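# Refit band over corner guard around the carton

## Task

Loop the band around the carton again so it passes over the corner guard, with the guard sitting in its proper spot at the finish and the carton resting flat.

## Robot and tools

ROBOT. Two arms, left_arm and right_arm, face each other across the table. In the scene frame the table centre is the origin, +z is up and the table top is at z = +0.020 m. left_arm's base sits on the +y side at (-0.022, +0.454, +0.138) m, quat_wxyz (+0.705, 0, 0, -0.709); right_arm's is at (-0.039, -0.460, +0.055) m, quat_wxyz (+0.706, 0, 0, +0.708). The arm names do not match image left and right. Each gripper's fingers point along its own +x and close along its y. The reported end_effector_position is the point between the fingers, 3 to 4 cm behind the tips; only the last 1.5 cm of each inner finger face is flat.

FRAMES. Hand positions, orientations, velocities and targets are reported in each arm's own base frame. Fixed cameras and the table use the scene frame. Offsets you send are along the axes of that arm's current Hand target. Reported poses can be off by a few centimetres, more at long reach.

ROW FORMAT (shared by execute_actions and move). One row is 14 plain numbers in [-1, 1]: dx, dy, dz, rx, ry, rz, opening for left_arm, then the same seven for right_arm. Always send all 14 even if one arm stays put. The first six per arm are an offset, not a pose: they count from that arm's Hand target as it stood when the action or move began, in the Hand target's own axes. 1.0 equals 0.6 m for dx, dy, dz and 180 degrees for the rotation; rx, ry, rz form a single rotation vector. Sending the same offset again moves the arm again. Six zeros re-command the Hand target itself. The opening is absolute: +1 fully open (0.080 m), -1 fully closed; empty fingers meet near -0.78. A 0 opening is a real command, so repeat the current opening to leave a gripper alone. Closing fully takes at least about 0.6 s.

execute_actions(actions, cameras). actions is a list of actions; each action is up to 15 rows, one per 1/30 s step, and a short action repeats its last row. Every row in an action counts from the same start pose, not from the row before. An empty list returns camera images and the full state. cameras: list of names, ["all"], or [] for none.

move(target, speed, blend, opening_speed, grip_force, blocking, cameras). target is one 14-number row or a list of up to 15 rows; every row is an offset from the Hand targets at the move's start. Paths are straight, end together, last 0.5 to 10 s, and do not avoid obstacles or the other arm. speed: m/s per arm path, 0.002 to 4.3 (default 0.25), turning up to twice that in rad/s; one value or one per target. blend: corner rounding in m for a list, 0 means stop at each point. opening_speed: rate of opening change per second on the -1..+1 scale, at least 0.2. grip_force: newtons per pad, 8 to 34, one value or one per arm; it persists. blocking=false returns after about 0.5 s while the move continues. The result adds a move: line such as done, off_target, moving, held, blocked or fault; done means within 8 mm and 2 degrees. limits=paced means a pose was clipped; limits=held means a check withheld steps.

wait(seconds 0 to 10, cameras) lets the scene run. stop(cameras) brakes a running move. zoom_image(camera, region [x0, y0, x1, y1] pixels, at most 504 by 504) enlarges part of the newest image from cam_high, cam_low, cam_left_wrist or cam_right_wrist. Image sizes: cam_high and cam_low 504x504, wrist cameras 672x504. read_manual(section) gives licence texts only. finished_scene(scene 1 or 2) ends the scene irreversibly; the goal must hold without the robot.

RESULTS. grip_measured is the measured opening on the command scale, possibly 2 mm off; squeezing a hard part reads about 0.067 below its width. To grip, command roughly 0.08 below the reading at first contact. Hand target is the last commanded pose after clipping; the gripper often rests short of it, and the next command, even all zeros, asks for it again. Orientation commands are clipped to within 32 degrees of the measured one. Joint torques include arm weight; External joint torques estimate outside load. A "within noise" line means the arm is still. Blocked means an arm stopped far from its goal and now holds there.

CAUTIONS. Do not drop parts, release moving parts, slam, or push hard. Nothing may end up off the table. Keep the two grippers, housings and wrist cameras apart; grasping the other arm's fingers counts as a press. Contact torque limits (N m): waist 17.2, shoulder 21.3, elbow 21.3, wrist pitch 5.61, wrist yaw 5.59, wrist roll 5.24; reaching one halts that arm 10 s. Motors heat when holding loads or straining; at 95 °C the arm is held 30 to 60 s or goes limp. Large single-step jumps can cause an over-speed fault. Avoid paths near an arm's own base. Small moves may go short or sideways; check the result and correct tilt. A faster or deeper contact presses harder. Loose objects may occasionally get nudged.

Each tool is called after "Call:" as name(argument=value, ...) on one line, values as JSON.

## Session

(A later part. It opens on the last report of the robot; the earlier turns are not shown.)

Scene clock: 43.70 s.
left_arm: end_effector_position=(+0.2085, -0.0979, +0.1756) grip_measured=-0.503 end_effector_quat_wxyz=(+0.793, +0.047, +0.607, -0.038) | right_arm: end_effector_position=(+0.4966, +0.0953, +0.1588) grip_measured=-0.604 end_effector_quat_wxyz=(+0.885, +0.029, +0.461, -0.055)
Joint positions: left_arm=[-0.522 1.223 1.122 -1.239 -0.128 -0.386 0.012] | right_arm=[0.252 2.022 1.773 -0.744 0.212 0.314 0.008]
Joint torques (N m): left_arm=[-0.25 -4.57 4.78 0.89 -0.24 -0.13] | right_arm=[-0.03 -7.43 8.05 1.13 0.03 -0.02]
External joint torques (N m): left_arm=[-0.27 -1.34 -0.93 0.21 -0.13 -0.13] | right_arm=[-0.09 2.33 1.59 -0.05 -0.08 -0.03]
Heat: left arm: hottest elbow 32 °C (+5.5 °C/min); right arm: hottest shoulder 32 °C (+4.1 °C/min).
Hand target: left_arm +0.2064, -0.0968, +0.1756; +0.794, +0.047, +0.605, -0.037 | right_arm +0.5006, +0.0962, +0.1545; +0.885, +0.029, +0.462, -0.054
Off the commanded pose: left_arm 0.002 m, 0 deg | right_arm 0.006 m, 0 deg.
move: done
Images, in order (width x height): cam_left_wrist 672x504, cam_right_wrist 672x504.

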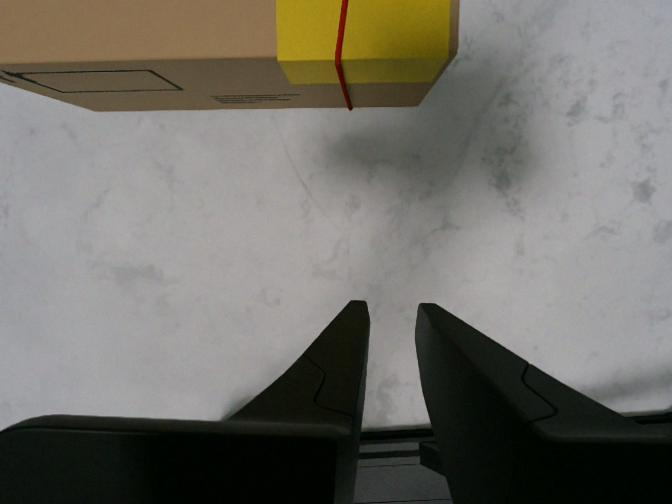

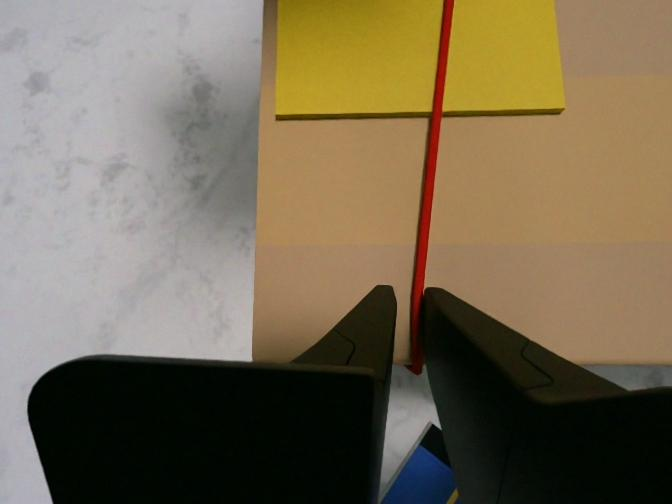

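Call:
move(target=[[0,0,0,0,0,0,-0.5,-0.12,0,0,0,0,0,-0.6],[0,0,0,0,0,0,-0.5,-0.33,0,0.1,0,0,0,-0.6]], speed=0.2, blend=0.02, cameras=["all"])

Call:
zoom_image(camera="cam_left_wrist", region=[250, 0, 490, 140])

Scene clock: 45.70 s.
left_arm: end_effector_position=(+0.2085, -0.0979, +0.1756) grip_measured=-0.503 end_effector_quat_wxyz=(+0.793, +0.047, +0.607, -0.038) | right_arm: end_effector_position=(+0.4406, +0.1043, +0.3370) grip_measured=-0.603 end_effector_quat_wxyz=(+0.910, +0.034, +0.411, -0.038)
Joint positions: left_arm=[-0.522 1.223 1.122 -1.239 -0.128 -0.386 0.012] | right_arm=[0.313 1.939 2.349 -1.295 0.245 0.334 0.008]
Joint torques (N m): left_arm=[-0.25 -4.57 4.78 0.89 -0.23 -0.13] | right_arm=[0.22 -9.94 7.44 1.33 0.23 -0.14]
External joint torques (N m): left_arm=[-0.24 -1.32 -0.88 0.24 -0.14 -0.13] | right_arm=[0.23 -2.2 2.25 0.09 0.11 -0.14]
Heat: left arm: hottest elbow 32 °C (+5.3 °C/min); right arm: hottest shoulder 33 °C (+5.3 °C/min).
Hand target: left_arm +0.2064, -0.0968, +0.1756; +0.794, +0.047, +0.605, -0.037 | right_arm +0.4373, +0.1039, +0.3513; +0.884, +0.029, +0.463, -0.054
Off the commanded pose: left_arm 0.002 m, 0 deg | right_arm 0.015 m, 7 deg.
joint sent to its limit (right arm) — joint 3 (elbow), upper limit, where the elbow is as straight as it goes. The joint targets are off in orientation, not in position.
move: off_target (right_arm)

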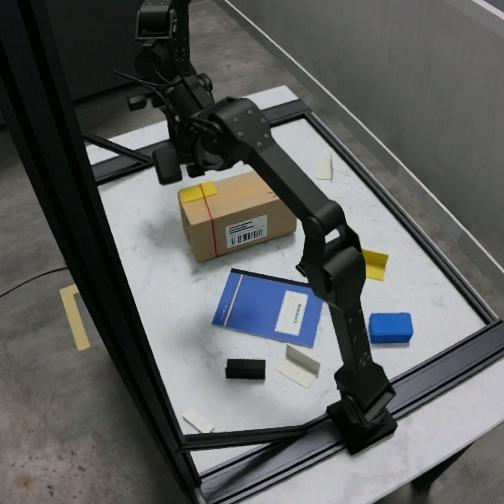

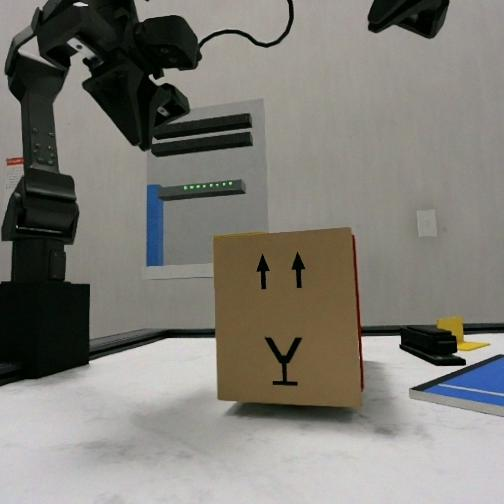

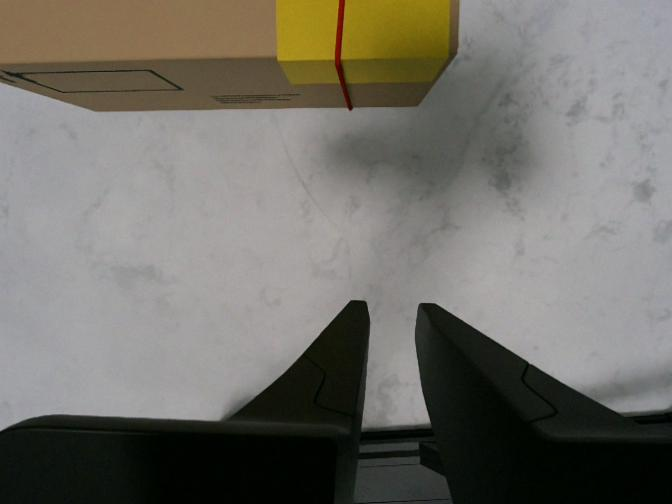

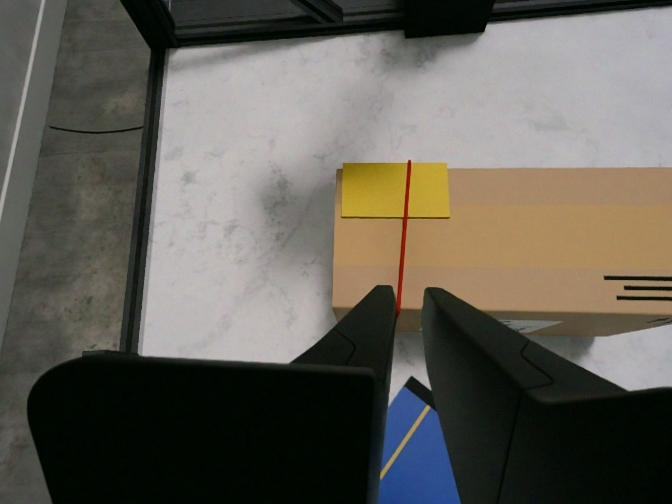

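Scaled by 2.100.

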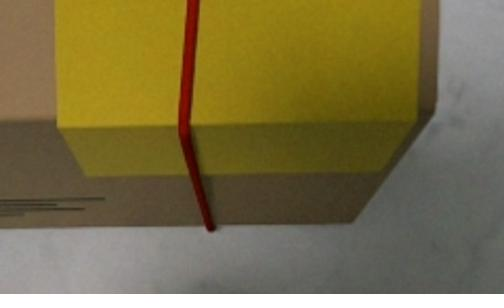

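Call:
move(target=[0,0,0,0,0,0,-0.3,-0.097,-0.203,-0.285,0,0,0,-0.6])

Call:
move(target=[0.162,0.026,0.124,0,0,0,-0.3,0,0,0,0,0,0,-0.6], cameras=["all"])

Scene clock: 48.13 s.
left_arm: end_effector_position=(+0.2085, -0.0979, +0.1756) grip_measured=-0.303 end_effector_quat_wxyz=(+0.793, +0.047, +0.607, -0.038) | right_arm: end_effector_position=(+0.2520, +0.0047, +0.3024) grip_measured=-0.603 end_effector_quat_wxyz=(+0.885, +0.030, +0.462, -0.055)
Joint positions: left_arm=[-0.522 1.223 1.122 -1.239 -0.128 -0.386 0.021] | right_arm=[0.091 1.168 1.495 -1.3 0.122 0.18 0.008]
Joint torques (N m): left_arm=[-0.26 -4.57 4.78 0.89 -0.24 -0.13] | right_arm=[-0.25 -3.63 5.18 1 -0.02 -0.18]
External joint torques (N m): left_arm=[-0.25 -1.29 -0.96 0.21 -0.14 -0.13] | right_arm=[-0.25 -1.02 -0.32 -0.19 -0.08 -0.18]
Motor temperatures (°C): left_arm=[25 30 32 27 28 27] | right_arm=[25 34 30 32 30 30]
Heat: left arm: hottest elbow 32 °C (+5.0 °C/min); right arm: hottest shoulder 34 °C (+6.2 °C/min).
Hand target: left_arm +0.2064, -0.0968, +0.1756; +0.794, +0.047, +0.605, -0.037 | right_arm +0.2501, +0.0042, +0.3015; +0.885, +0.029, +0.462, -0.054
Off the commanded pose: left_arm 0.002 m, 0 deg | right_arm 0.002 m, 0 deg.
move: done

Scene clock: 49.20 s.
left_arm: end_effector_position=(+0.3007, -0.0892, +0.1000) grip_measured=-0.303 end_effector_quat_wxyz=(+0.791, +0.048, +0.609, -0.036) | right_arm: end_effector_position=(+0.2520, +0.0047, +0.3024) grip_measured=-0.603 end_effector_quat_wxyz=(+0.885, +0.030, +0.462, -0.055)
Joint positions: left_arm=[-0.329 1.551 1.085 -0.86 -0.084 -0.199 0.021] | right_arm=[0.091 1.168 1.495 -1.3 0.122 0.18 0.008]
Joint torques (N m): left_arm=[0.11 -4.77 7.14 1.24 -0.03 0.12] | right_arm=[-0.12 -3.6 5.34 1 -0.01 -0.17]
External joint torques (N m): left_arm=[0.11 0.78 1.43 0.53 0.04 0.12] | right_arm=[-0.11 -1.02 -0.2 -0.22 -0.07 -0.17]
Heat: left arm: hottest elbow 32 °C (+4.9 °C/min); right arm: hottest shoulder 33 °C (+4.9 °C/min).
Hand target: left_arm +0.3052, -0.0905, +0.1019; +0.794, +0.047, +0.605, -0.037 | right_arm +0.2501, +0.0042, +0.3015; +0.885, +0.029, +0.462, -0.054
Off the commanded pose: left_arm 0.005 m, 0 deg | right_arm 0.002 m, 0 deg.
move: done

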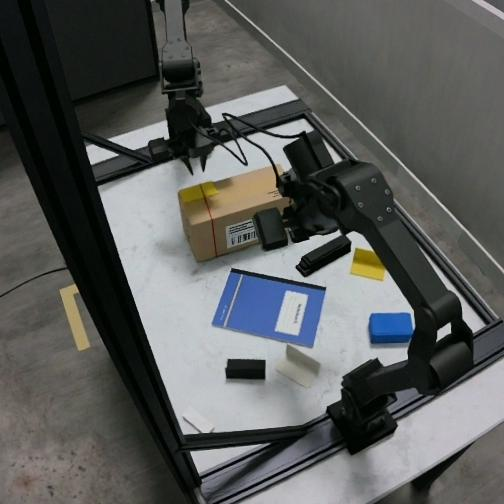

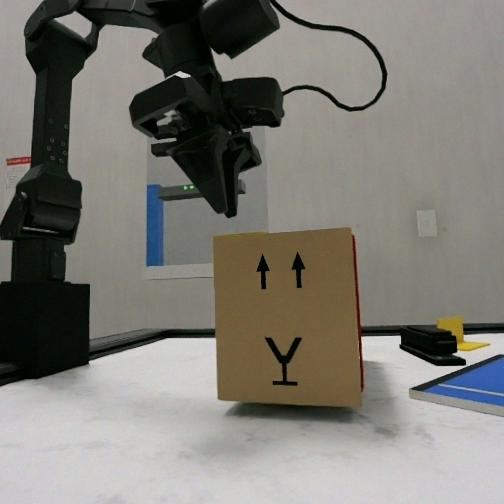

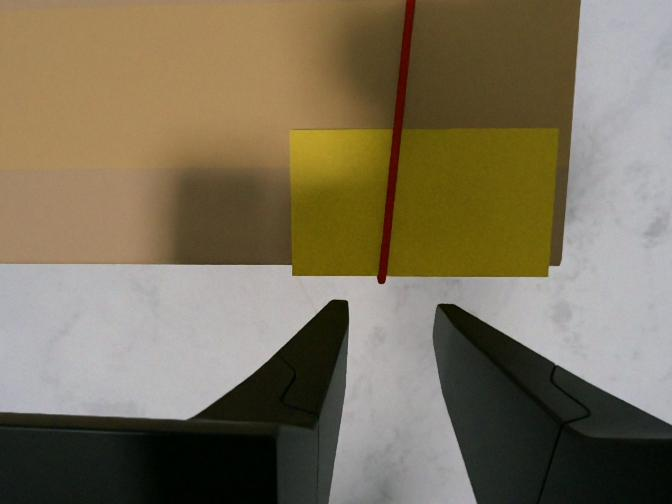

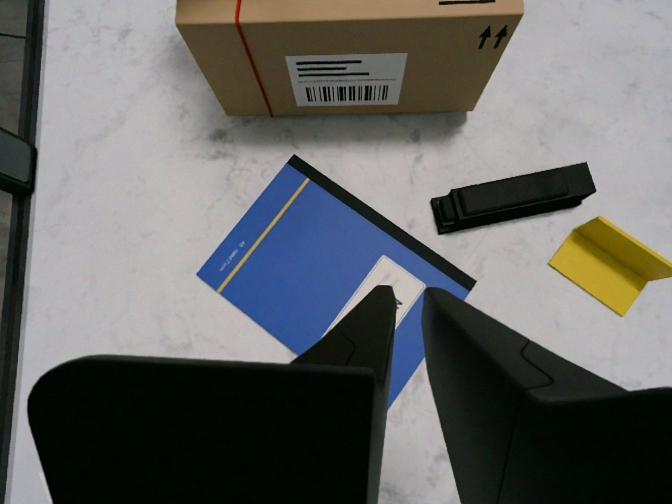

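Call:
move(target=[[0.047,0.001,0.002,0,0,0,-0.3,0,0,0,0,0,0,-0.6],[0.047,0.001,0.002,0,0,0,-1,0,0,0,0,0,0,-0.6]], speed=0.08, cameras=["cam_low","cam_left_wrist"])

Scene clock: 50.90 s.
left_arm: end_effector_position=(+0.3150, -0.0910, +0.0795) grip_measured=-0.774 end_effector_quat_wxyz=(+0.797, +0.046, +0.601, -0.038) | right_arm: end_effector_position=(+0.2520, +0.0047, +0.3024) grip_measured=-0.603 end_effector_quat_wxyz=(+0.885, +0.030, +0.462, -0.055)
Joint positions: left_arm=[-0.319 1.61 1.056 -0.75 -0.082 -0.188 0] | right_arm=[0.091 1.168 1.495 -1.3 0.122 0.18 0.008]
Joint torques (N m): left_arm=[0.21 -5.13 4.68 1.28 -0.02 0.1] | right_arm=[-0.34 -3.64 5.19 0.98 0.01 -0.14]
External joint torques (N m): left_arm=[0.24 0.87 -1.03 0.52 0.04 0.1] | right_arm=[-0.33 -0.93 -0.39 -0.22 -0.06 -0.14]
Heat: left arm: hottest elbow 32 °C (+4.7 °C/min); right arm: hottest shoulder 33 °C (+4.7 °C/min).
Hand target: left_arm +0.3139, -0.0900, +0.0751; +0.794, +0.047, +0.605, -0.037 | right_arm +0.2501, +0.0042, +0.3015; +0.885, +0.029, +0.462, -0.054
Off the commanded pose: left_arm 0.005 m, 1 deg | right_arm 0.002 m, 0 deg.
move: done
Images, in order (width x height): cam_low 504x504, cam_left_wrist 672x504.

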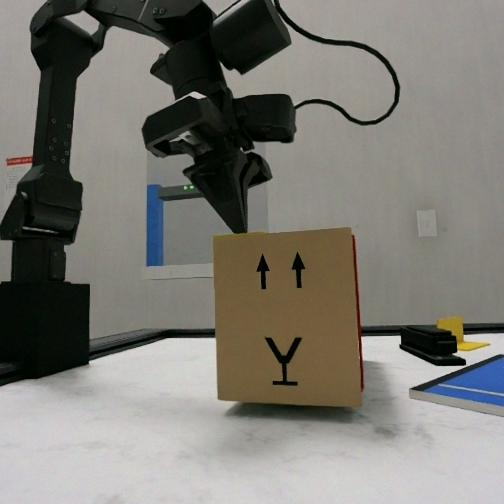

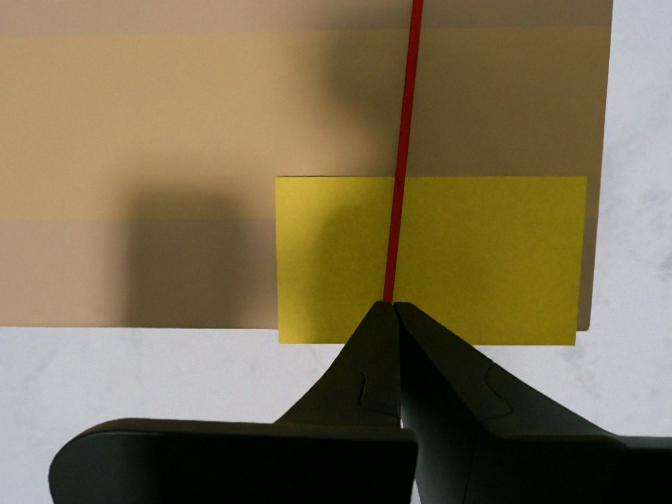

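Call:
move(target=[-0.028,0,-0.017,0,0,0,-1,0,0,0,0,0,0,-0.6], speed=0.06, cameras=["cam_low","cam_left_wrist"])

Scene clock: 51.93 s.
left_arm: end_effector_position=(+0.3018, -0.0890, +0.0860) grip_measured=-0.775 end_effector_quat_wxyz=(+0.791, +0.048, +0.608, -0.037) | right_arm: end_effector_position=(+0.2520, +0.0047, +0.3024) grip_measured=-0.603 end_effector_quat_wxyz=(+0.885, +0.030, +0.462, -0.055)
Joint positions: left_arm=[-0.326 1.567 1.044 -0.801 -0.082 -0.194 0] | right_arm=[0.091 1.168 1.495 -1.3 0.122 0.18 0.008]
Joint torques (N m): left_arm=[-0.28 -7.41 4.6 0.92 -0.13 -0.12] | right_arm=[-0.31 -3.37 5.1 0.98 -0.02 -0.16]
External joint torques (N m): left_arm=[-0.23 -1.79 -1.03 0.21 -0.07 -0.12] | right_arm=[-0.33 -0.7 -0.42 -0.2 -0.08 -0.16]
Heat: left arm: hottest elbow 32 °C (+4.6 °C/min); right arm: hottest shoulder 33 °C (+4.6 °C/min).
Hand target: left_arm +0.2997, -0.0888, +0.0886; +0.794, +0.047, +0.605, -0.037 | right_arm +0.2501, +0.0042, +0.3015; +0.885, +0.029, +0.462, -0.054
Off the commanded pose: left_arm 0.003 m, 0 deg | right_arm 0.002 m, 0 deg.
move: done
Images, in order (width x height): cam_low 504x504, cam_left_wrist 672x504.

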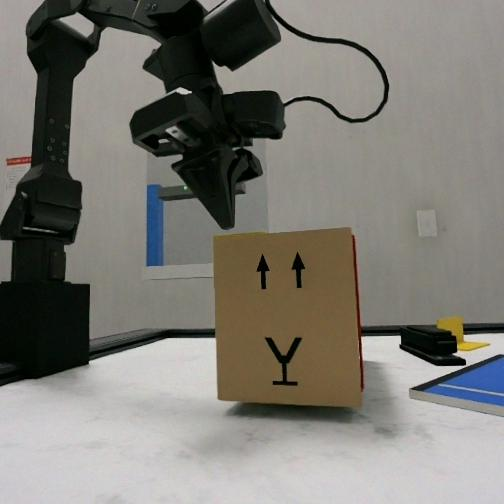

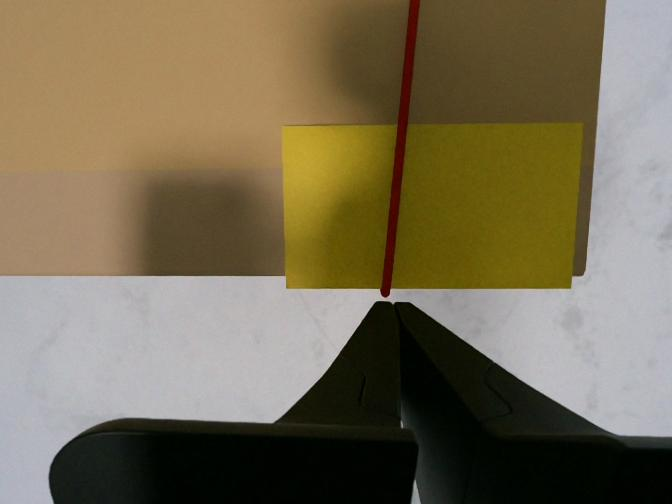

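Call:
move(target=[[0,0.003,0,0,0,0,-0.4,0,0,0,0,0,0,-0.6],[0.037,0.003,0.02,0,0,0,-0.4,0,0,0,0,0,0,-0.6],[0.037,0.003,0.02,0,0,0,-1,0,0,0,0,0,0,-0.6]], speed=0.07, cameras=["cam_left_wrist"])

Call:
zoom_image(camera="cam_left_wrist", region=[300, 220, 480, 360])

Scene clock: 56.00 s.
left_arm: end_effector_position=(+0.3157, -0.0892, +0.0724) grip_measured=-0.770 end_effector_quat_wxyz=(+0.795, +0.046, +0.604, -0.038) | right_arm: end_effector_position=(+0.2520, +0.0047, +0.3024) grip_measured=-0.603 end_effector_quat_wxyz=(+0.885, +0.030, +0.462, -0.055)
Joint positions: left_arm=[-0.311 1.624 1.043 -0.729 -0.077 -0.18 0] | right_arm=[0.091 1.168 1.495 -1.3 0.122 0.18 0.008]
Joint torques (N m): left_arm=[0.27 -4.95 5.79 1.19 -0.14 0.09] | right_arm=[-0.37 -3.52 5.2 1.01 0 -0.15]
External joint torques (N m): left_arm=[0.26 1.01 0.26 0.47 -0.07 0.1] | right_arm=[-0.38 -0.78 -0.39 -0.2 -0.06 -0.15]
Heat: left arm: hottest elbow 32 °C (+4.3 °C/min); right arm: hottest shoulder 33 °C (+4.3 °C/min).
Hand target: left_arm +0.3173, -0.0885, +0.0704; +0.794, +0.047, +0.605, -0.037 | right_arm +0.2501, +0.0042, +0.3015; +0.885, +0.029, +0.462, -0.054
Off the commanded pose: left_arm 0.003 m, 0 deg | right_arm 0.002 m, 0 deg.
move: done
Images, in order (width x height): cam_left_wrist 672x504.

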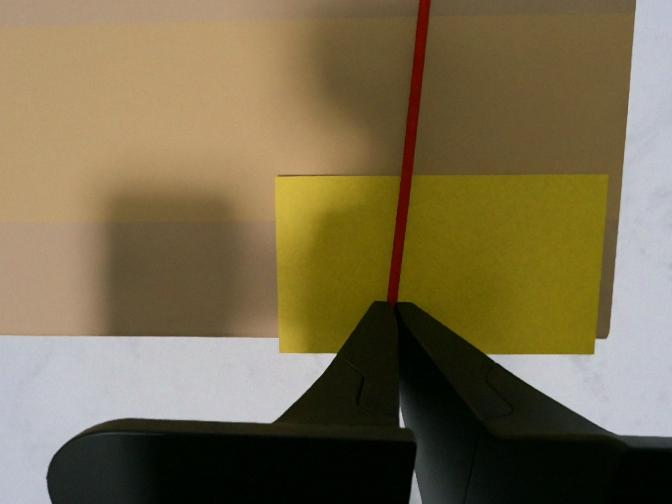

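Scaled by 2.800.

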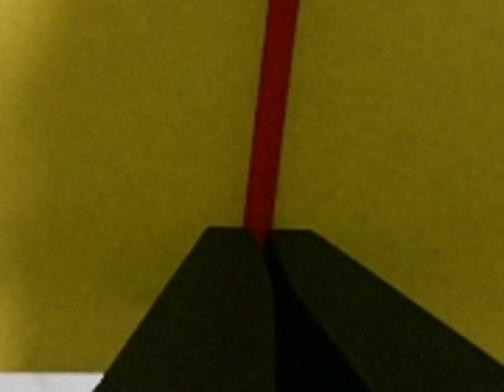

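Call:
move(target=[[-0.025,0,-0.02,0,0,0,-1,0,0,0,0,0,0,-0.6],[-0.03,-0.035,-0.03,0,0,0,-1,0,0,0,0,0,0,-0.6]], speed=0.06, cameras=["all"])

Scene clock: 57.80 s.
left_arm: end_effector_position=(+0.2965, -0.1070, +0.0786) grip_measured=-0.771 end_effector_quat_wxyz=(+0.792, +0.048, +0.608, -0.036) | right_arm: end_effector_position=(+0.2520, +0.0047, +0.3024) grip_measured=-0.603 end_effector_quat_wxyz=(+0.885, +0.030, +0.462, -0.055)
Joint positions: left_arm=[-0.395 1.581 1.028 -0.776 -0.102 -0.263 0] | right_arm=[0.091 1.168 1.495 -1.3 0.122 0.18 0.008]
Joint torques (N m): left_arm=[-0.34 -8.04 4.48 0.45 -0.07 -0.13] | right_arm=[-0.29 -3.59 5.22 0.98 0 -0.17]
External joint torques (N m): left_arm=[-0.29 -2.41 -1.05 -0.23 0.01 -0.13] | right_arm=[-0.29 -0.95 -0.31 -0.21 -0.06 -0.17]
Heat: left arm: hottest elbow 32 °C (+4.2 °C/min); right arm: hottest shoulder 33 °C (+4.2 °C/min).
Hand target: left_arm +0.2928, -0.1072, +0.0824; +0.794, +0.047, +0.605, -0.037 | right_arm +0.2501, +0.0042, +0.3015; +0.885, +0.029, +0.462, -0.054
Off the commanded pose: left_arm 0.005 m, 0 deg | right_arm 0.002 m, 0 deg.
move: done

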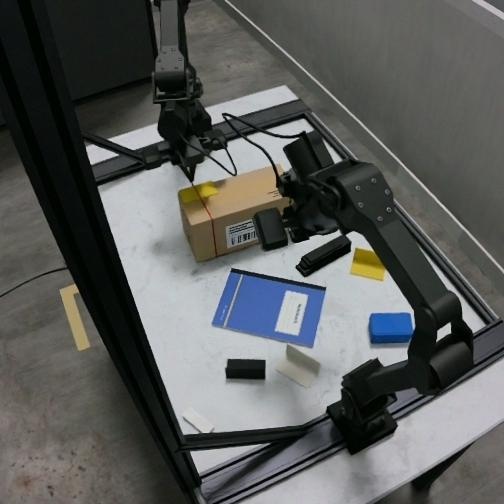

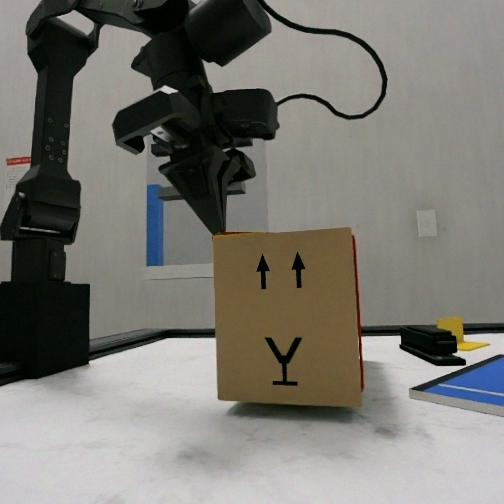

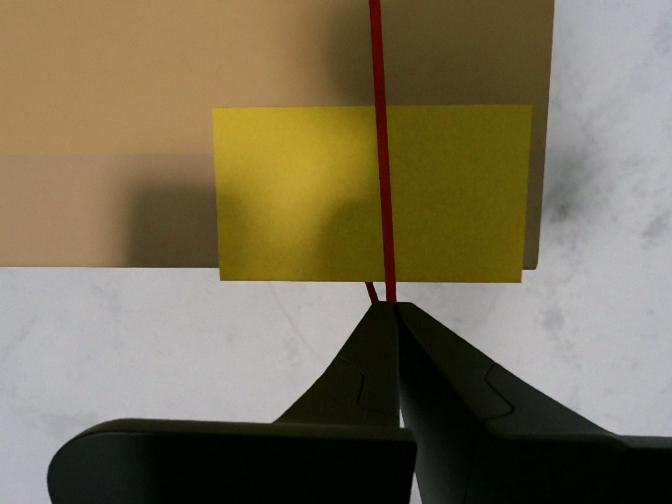

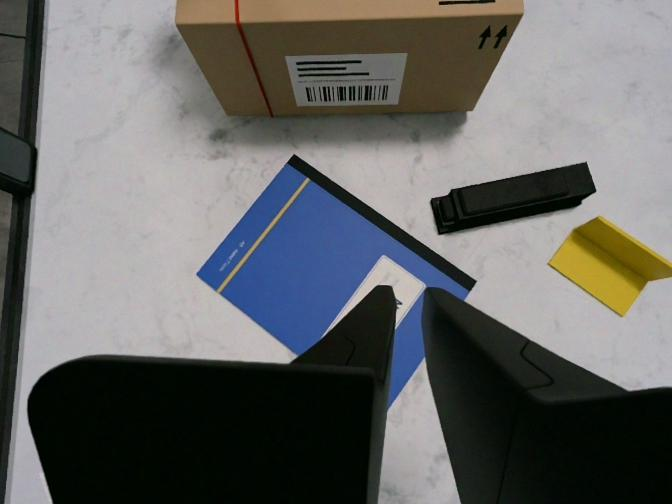

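Call:
move(target=[[0.008,0.004,0.036,0,0,0,-1,0,0,0,0,0,0,-0.6],[0.036,0.005,0.029,0,0,0,-1,0,0,0,0,0,0,-0.6],[0.036,0.005,0.029,0,0,0,-0.6,0,0,0,0,0,0,-0.6],[-0.1,0.005,0.01,0,0,0,-0.6,0,0,0,0,0,0,-0.6],[-0.15,0.005,-0.15,0,0,0,-0.6,0,0,0,0,0,0,-0.6]], speed=[0.06,0.06,0.06,0.1,0.25], cameras=["all"])

Call:
zoom_image(camera="cam_left_wrist", region=[200, 0, 500, 200])

Call:
zoom_image(camera="cam_high", region=[165, 150, 315, 270])

Call:
zoom_image(camera="cam_low", region=[190, 210, 390, 410])

Scene clock: 62.43 s.
left_arm: end_effector_position=(+0.1851, -0.0944, +0.1459) grip_measured=-0.603 end_effector_quat_wxyz=(+0.793, +0.047, +0.607, -0.038) | right_arm: end_effector_position=(+0.2520, +0.0047, +0.3024) grip_measured=-0.603 end_effector_quat_wxyz=(+0.885, +0.030, +0.462, -0.055)
Joint positions: left_arm=[-0.572 1.127 0.947 -1.166 -0.139 -0.434 0.008] | right_arm=[0.091 1.168 1.495 -1.3 0.122 0.18 0.008]
Joint torques (N m): left_arm=[-0.27 -3.92 4.79 0.87 -0.24 -0.15] | right_arm=[-0.3 -3.5 5.25 0.98 -0.04 -0.2]
External joint torques (N m): left_arm=[-0.26 -1.3 -1.01 0.17 -0.13 -0.15] | right_arm=[-0.29 -0.75 -0.31 -0.21 -0.11 -0.2]
Heat: left arm: hottest elbow 33 °C (+5.0 °C/min); right arm: hottest shoulder 32 °C (+3.0 °C/min).
Hand target: left_arm +0.1832, -0.0932, +0.1457; +0.794, +0.047, +0.605, -0.037 | right_arm +0.2501, +0.0042, +0.3015; +0.885, +0.029, +0.462, -0.054
Off the commanded pose: left_arm 0.002 m, 0 deg | right_arm 0.002 m, 0 deg.
move: done

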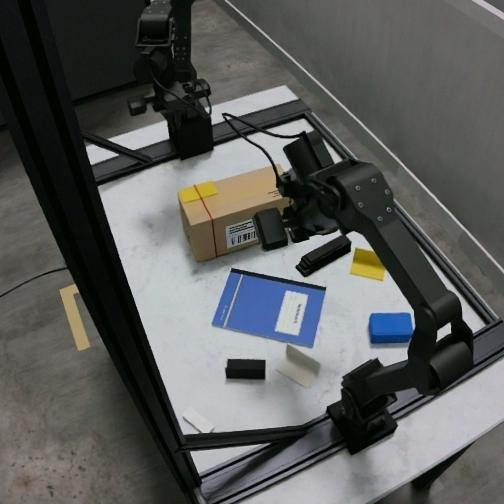

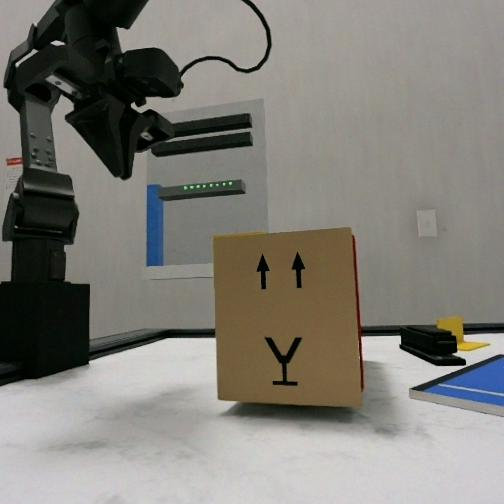

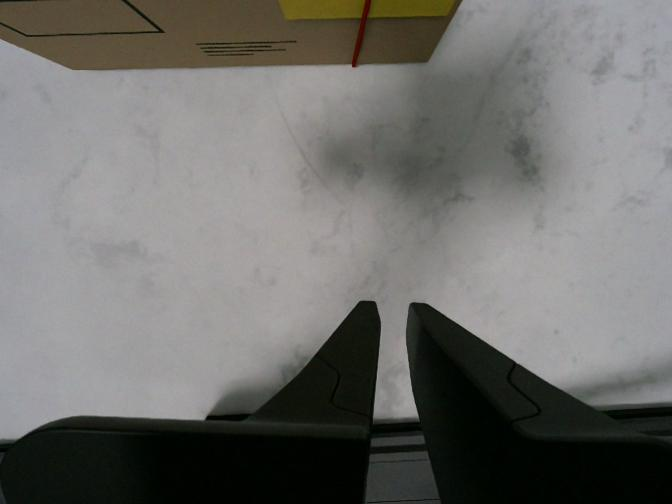

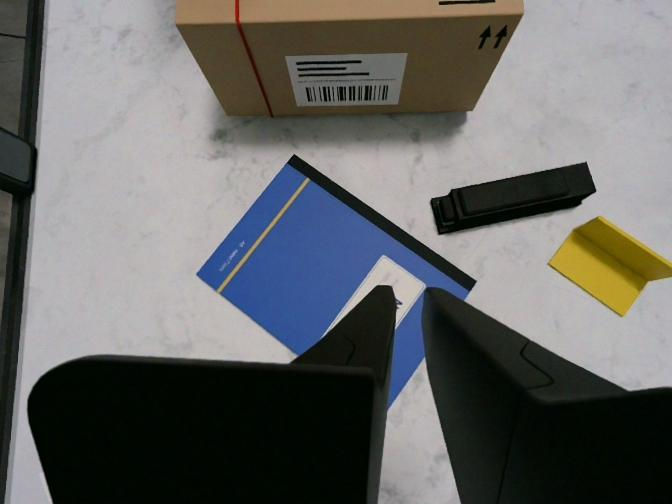

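Scaled by 1.680.

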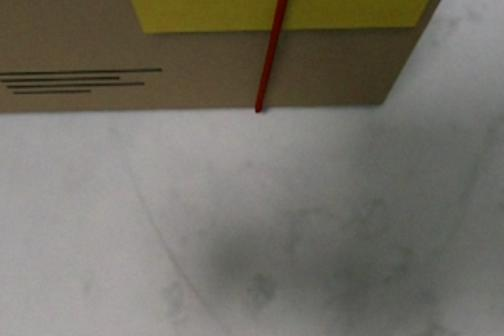

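Scaled by 3.360.

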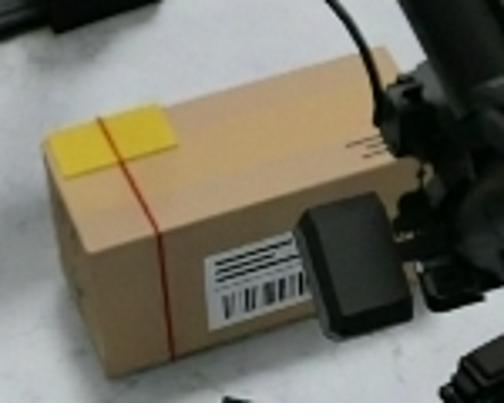

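Scaled by 2.520.

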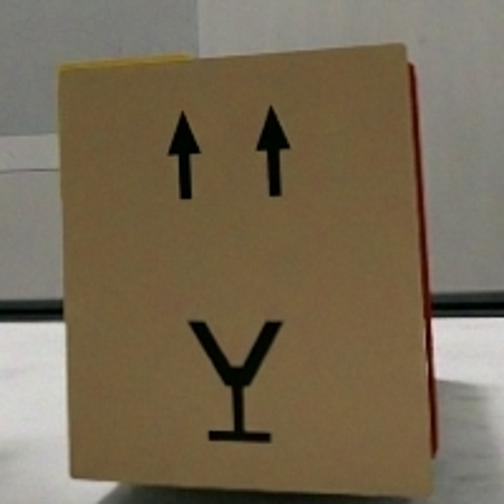

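Call:
finished_scene(scene=1)

The scene is finished: the task was done.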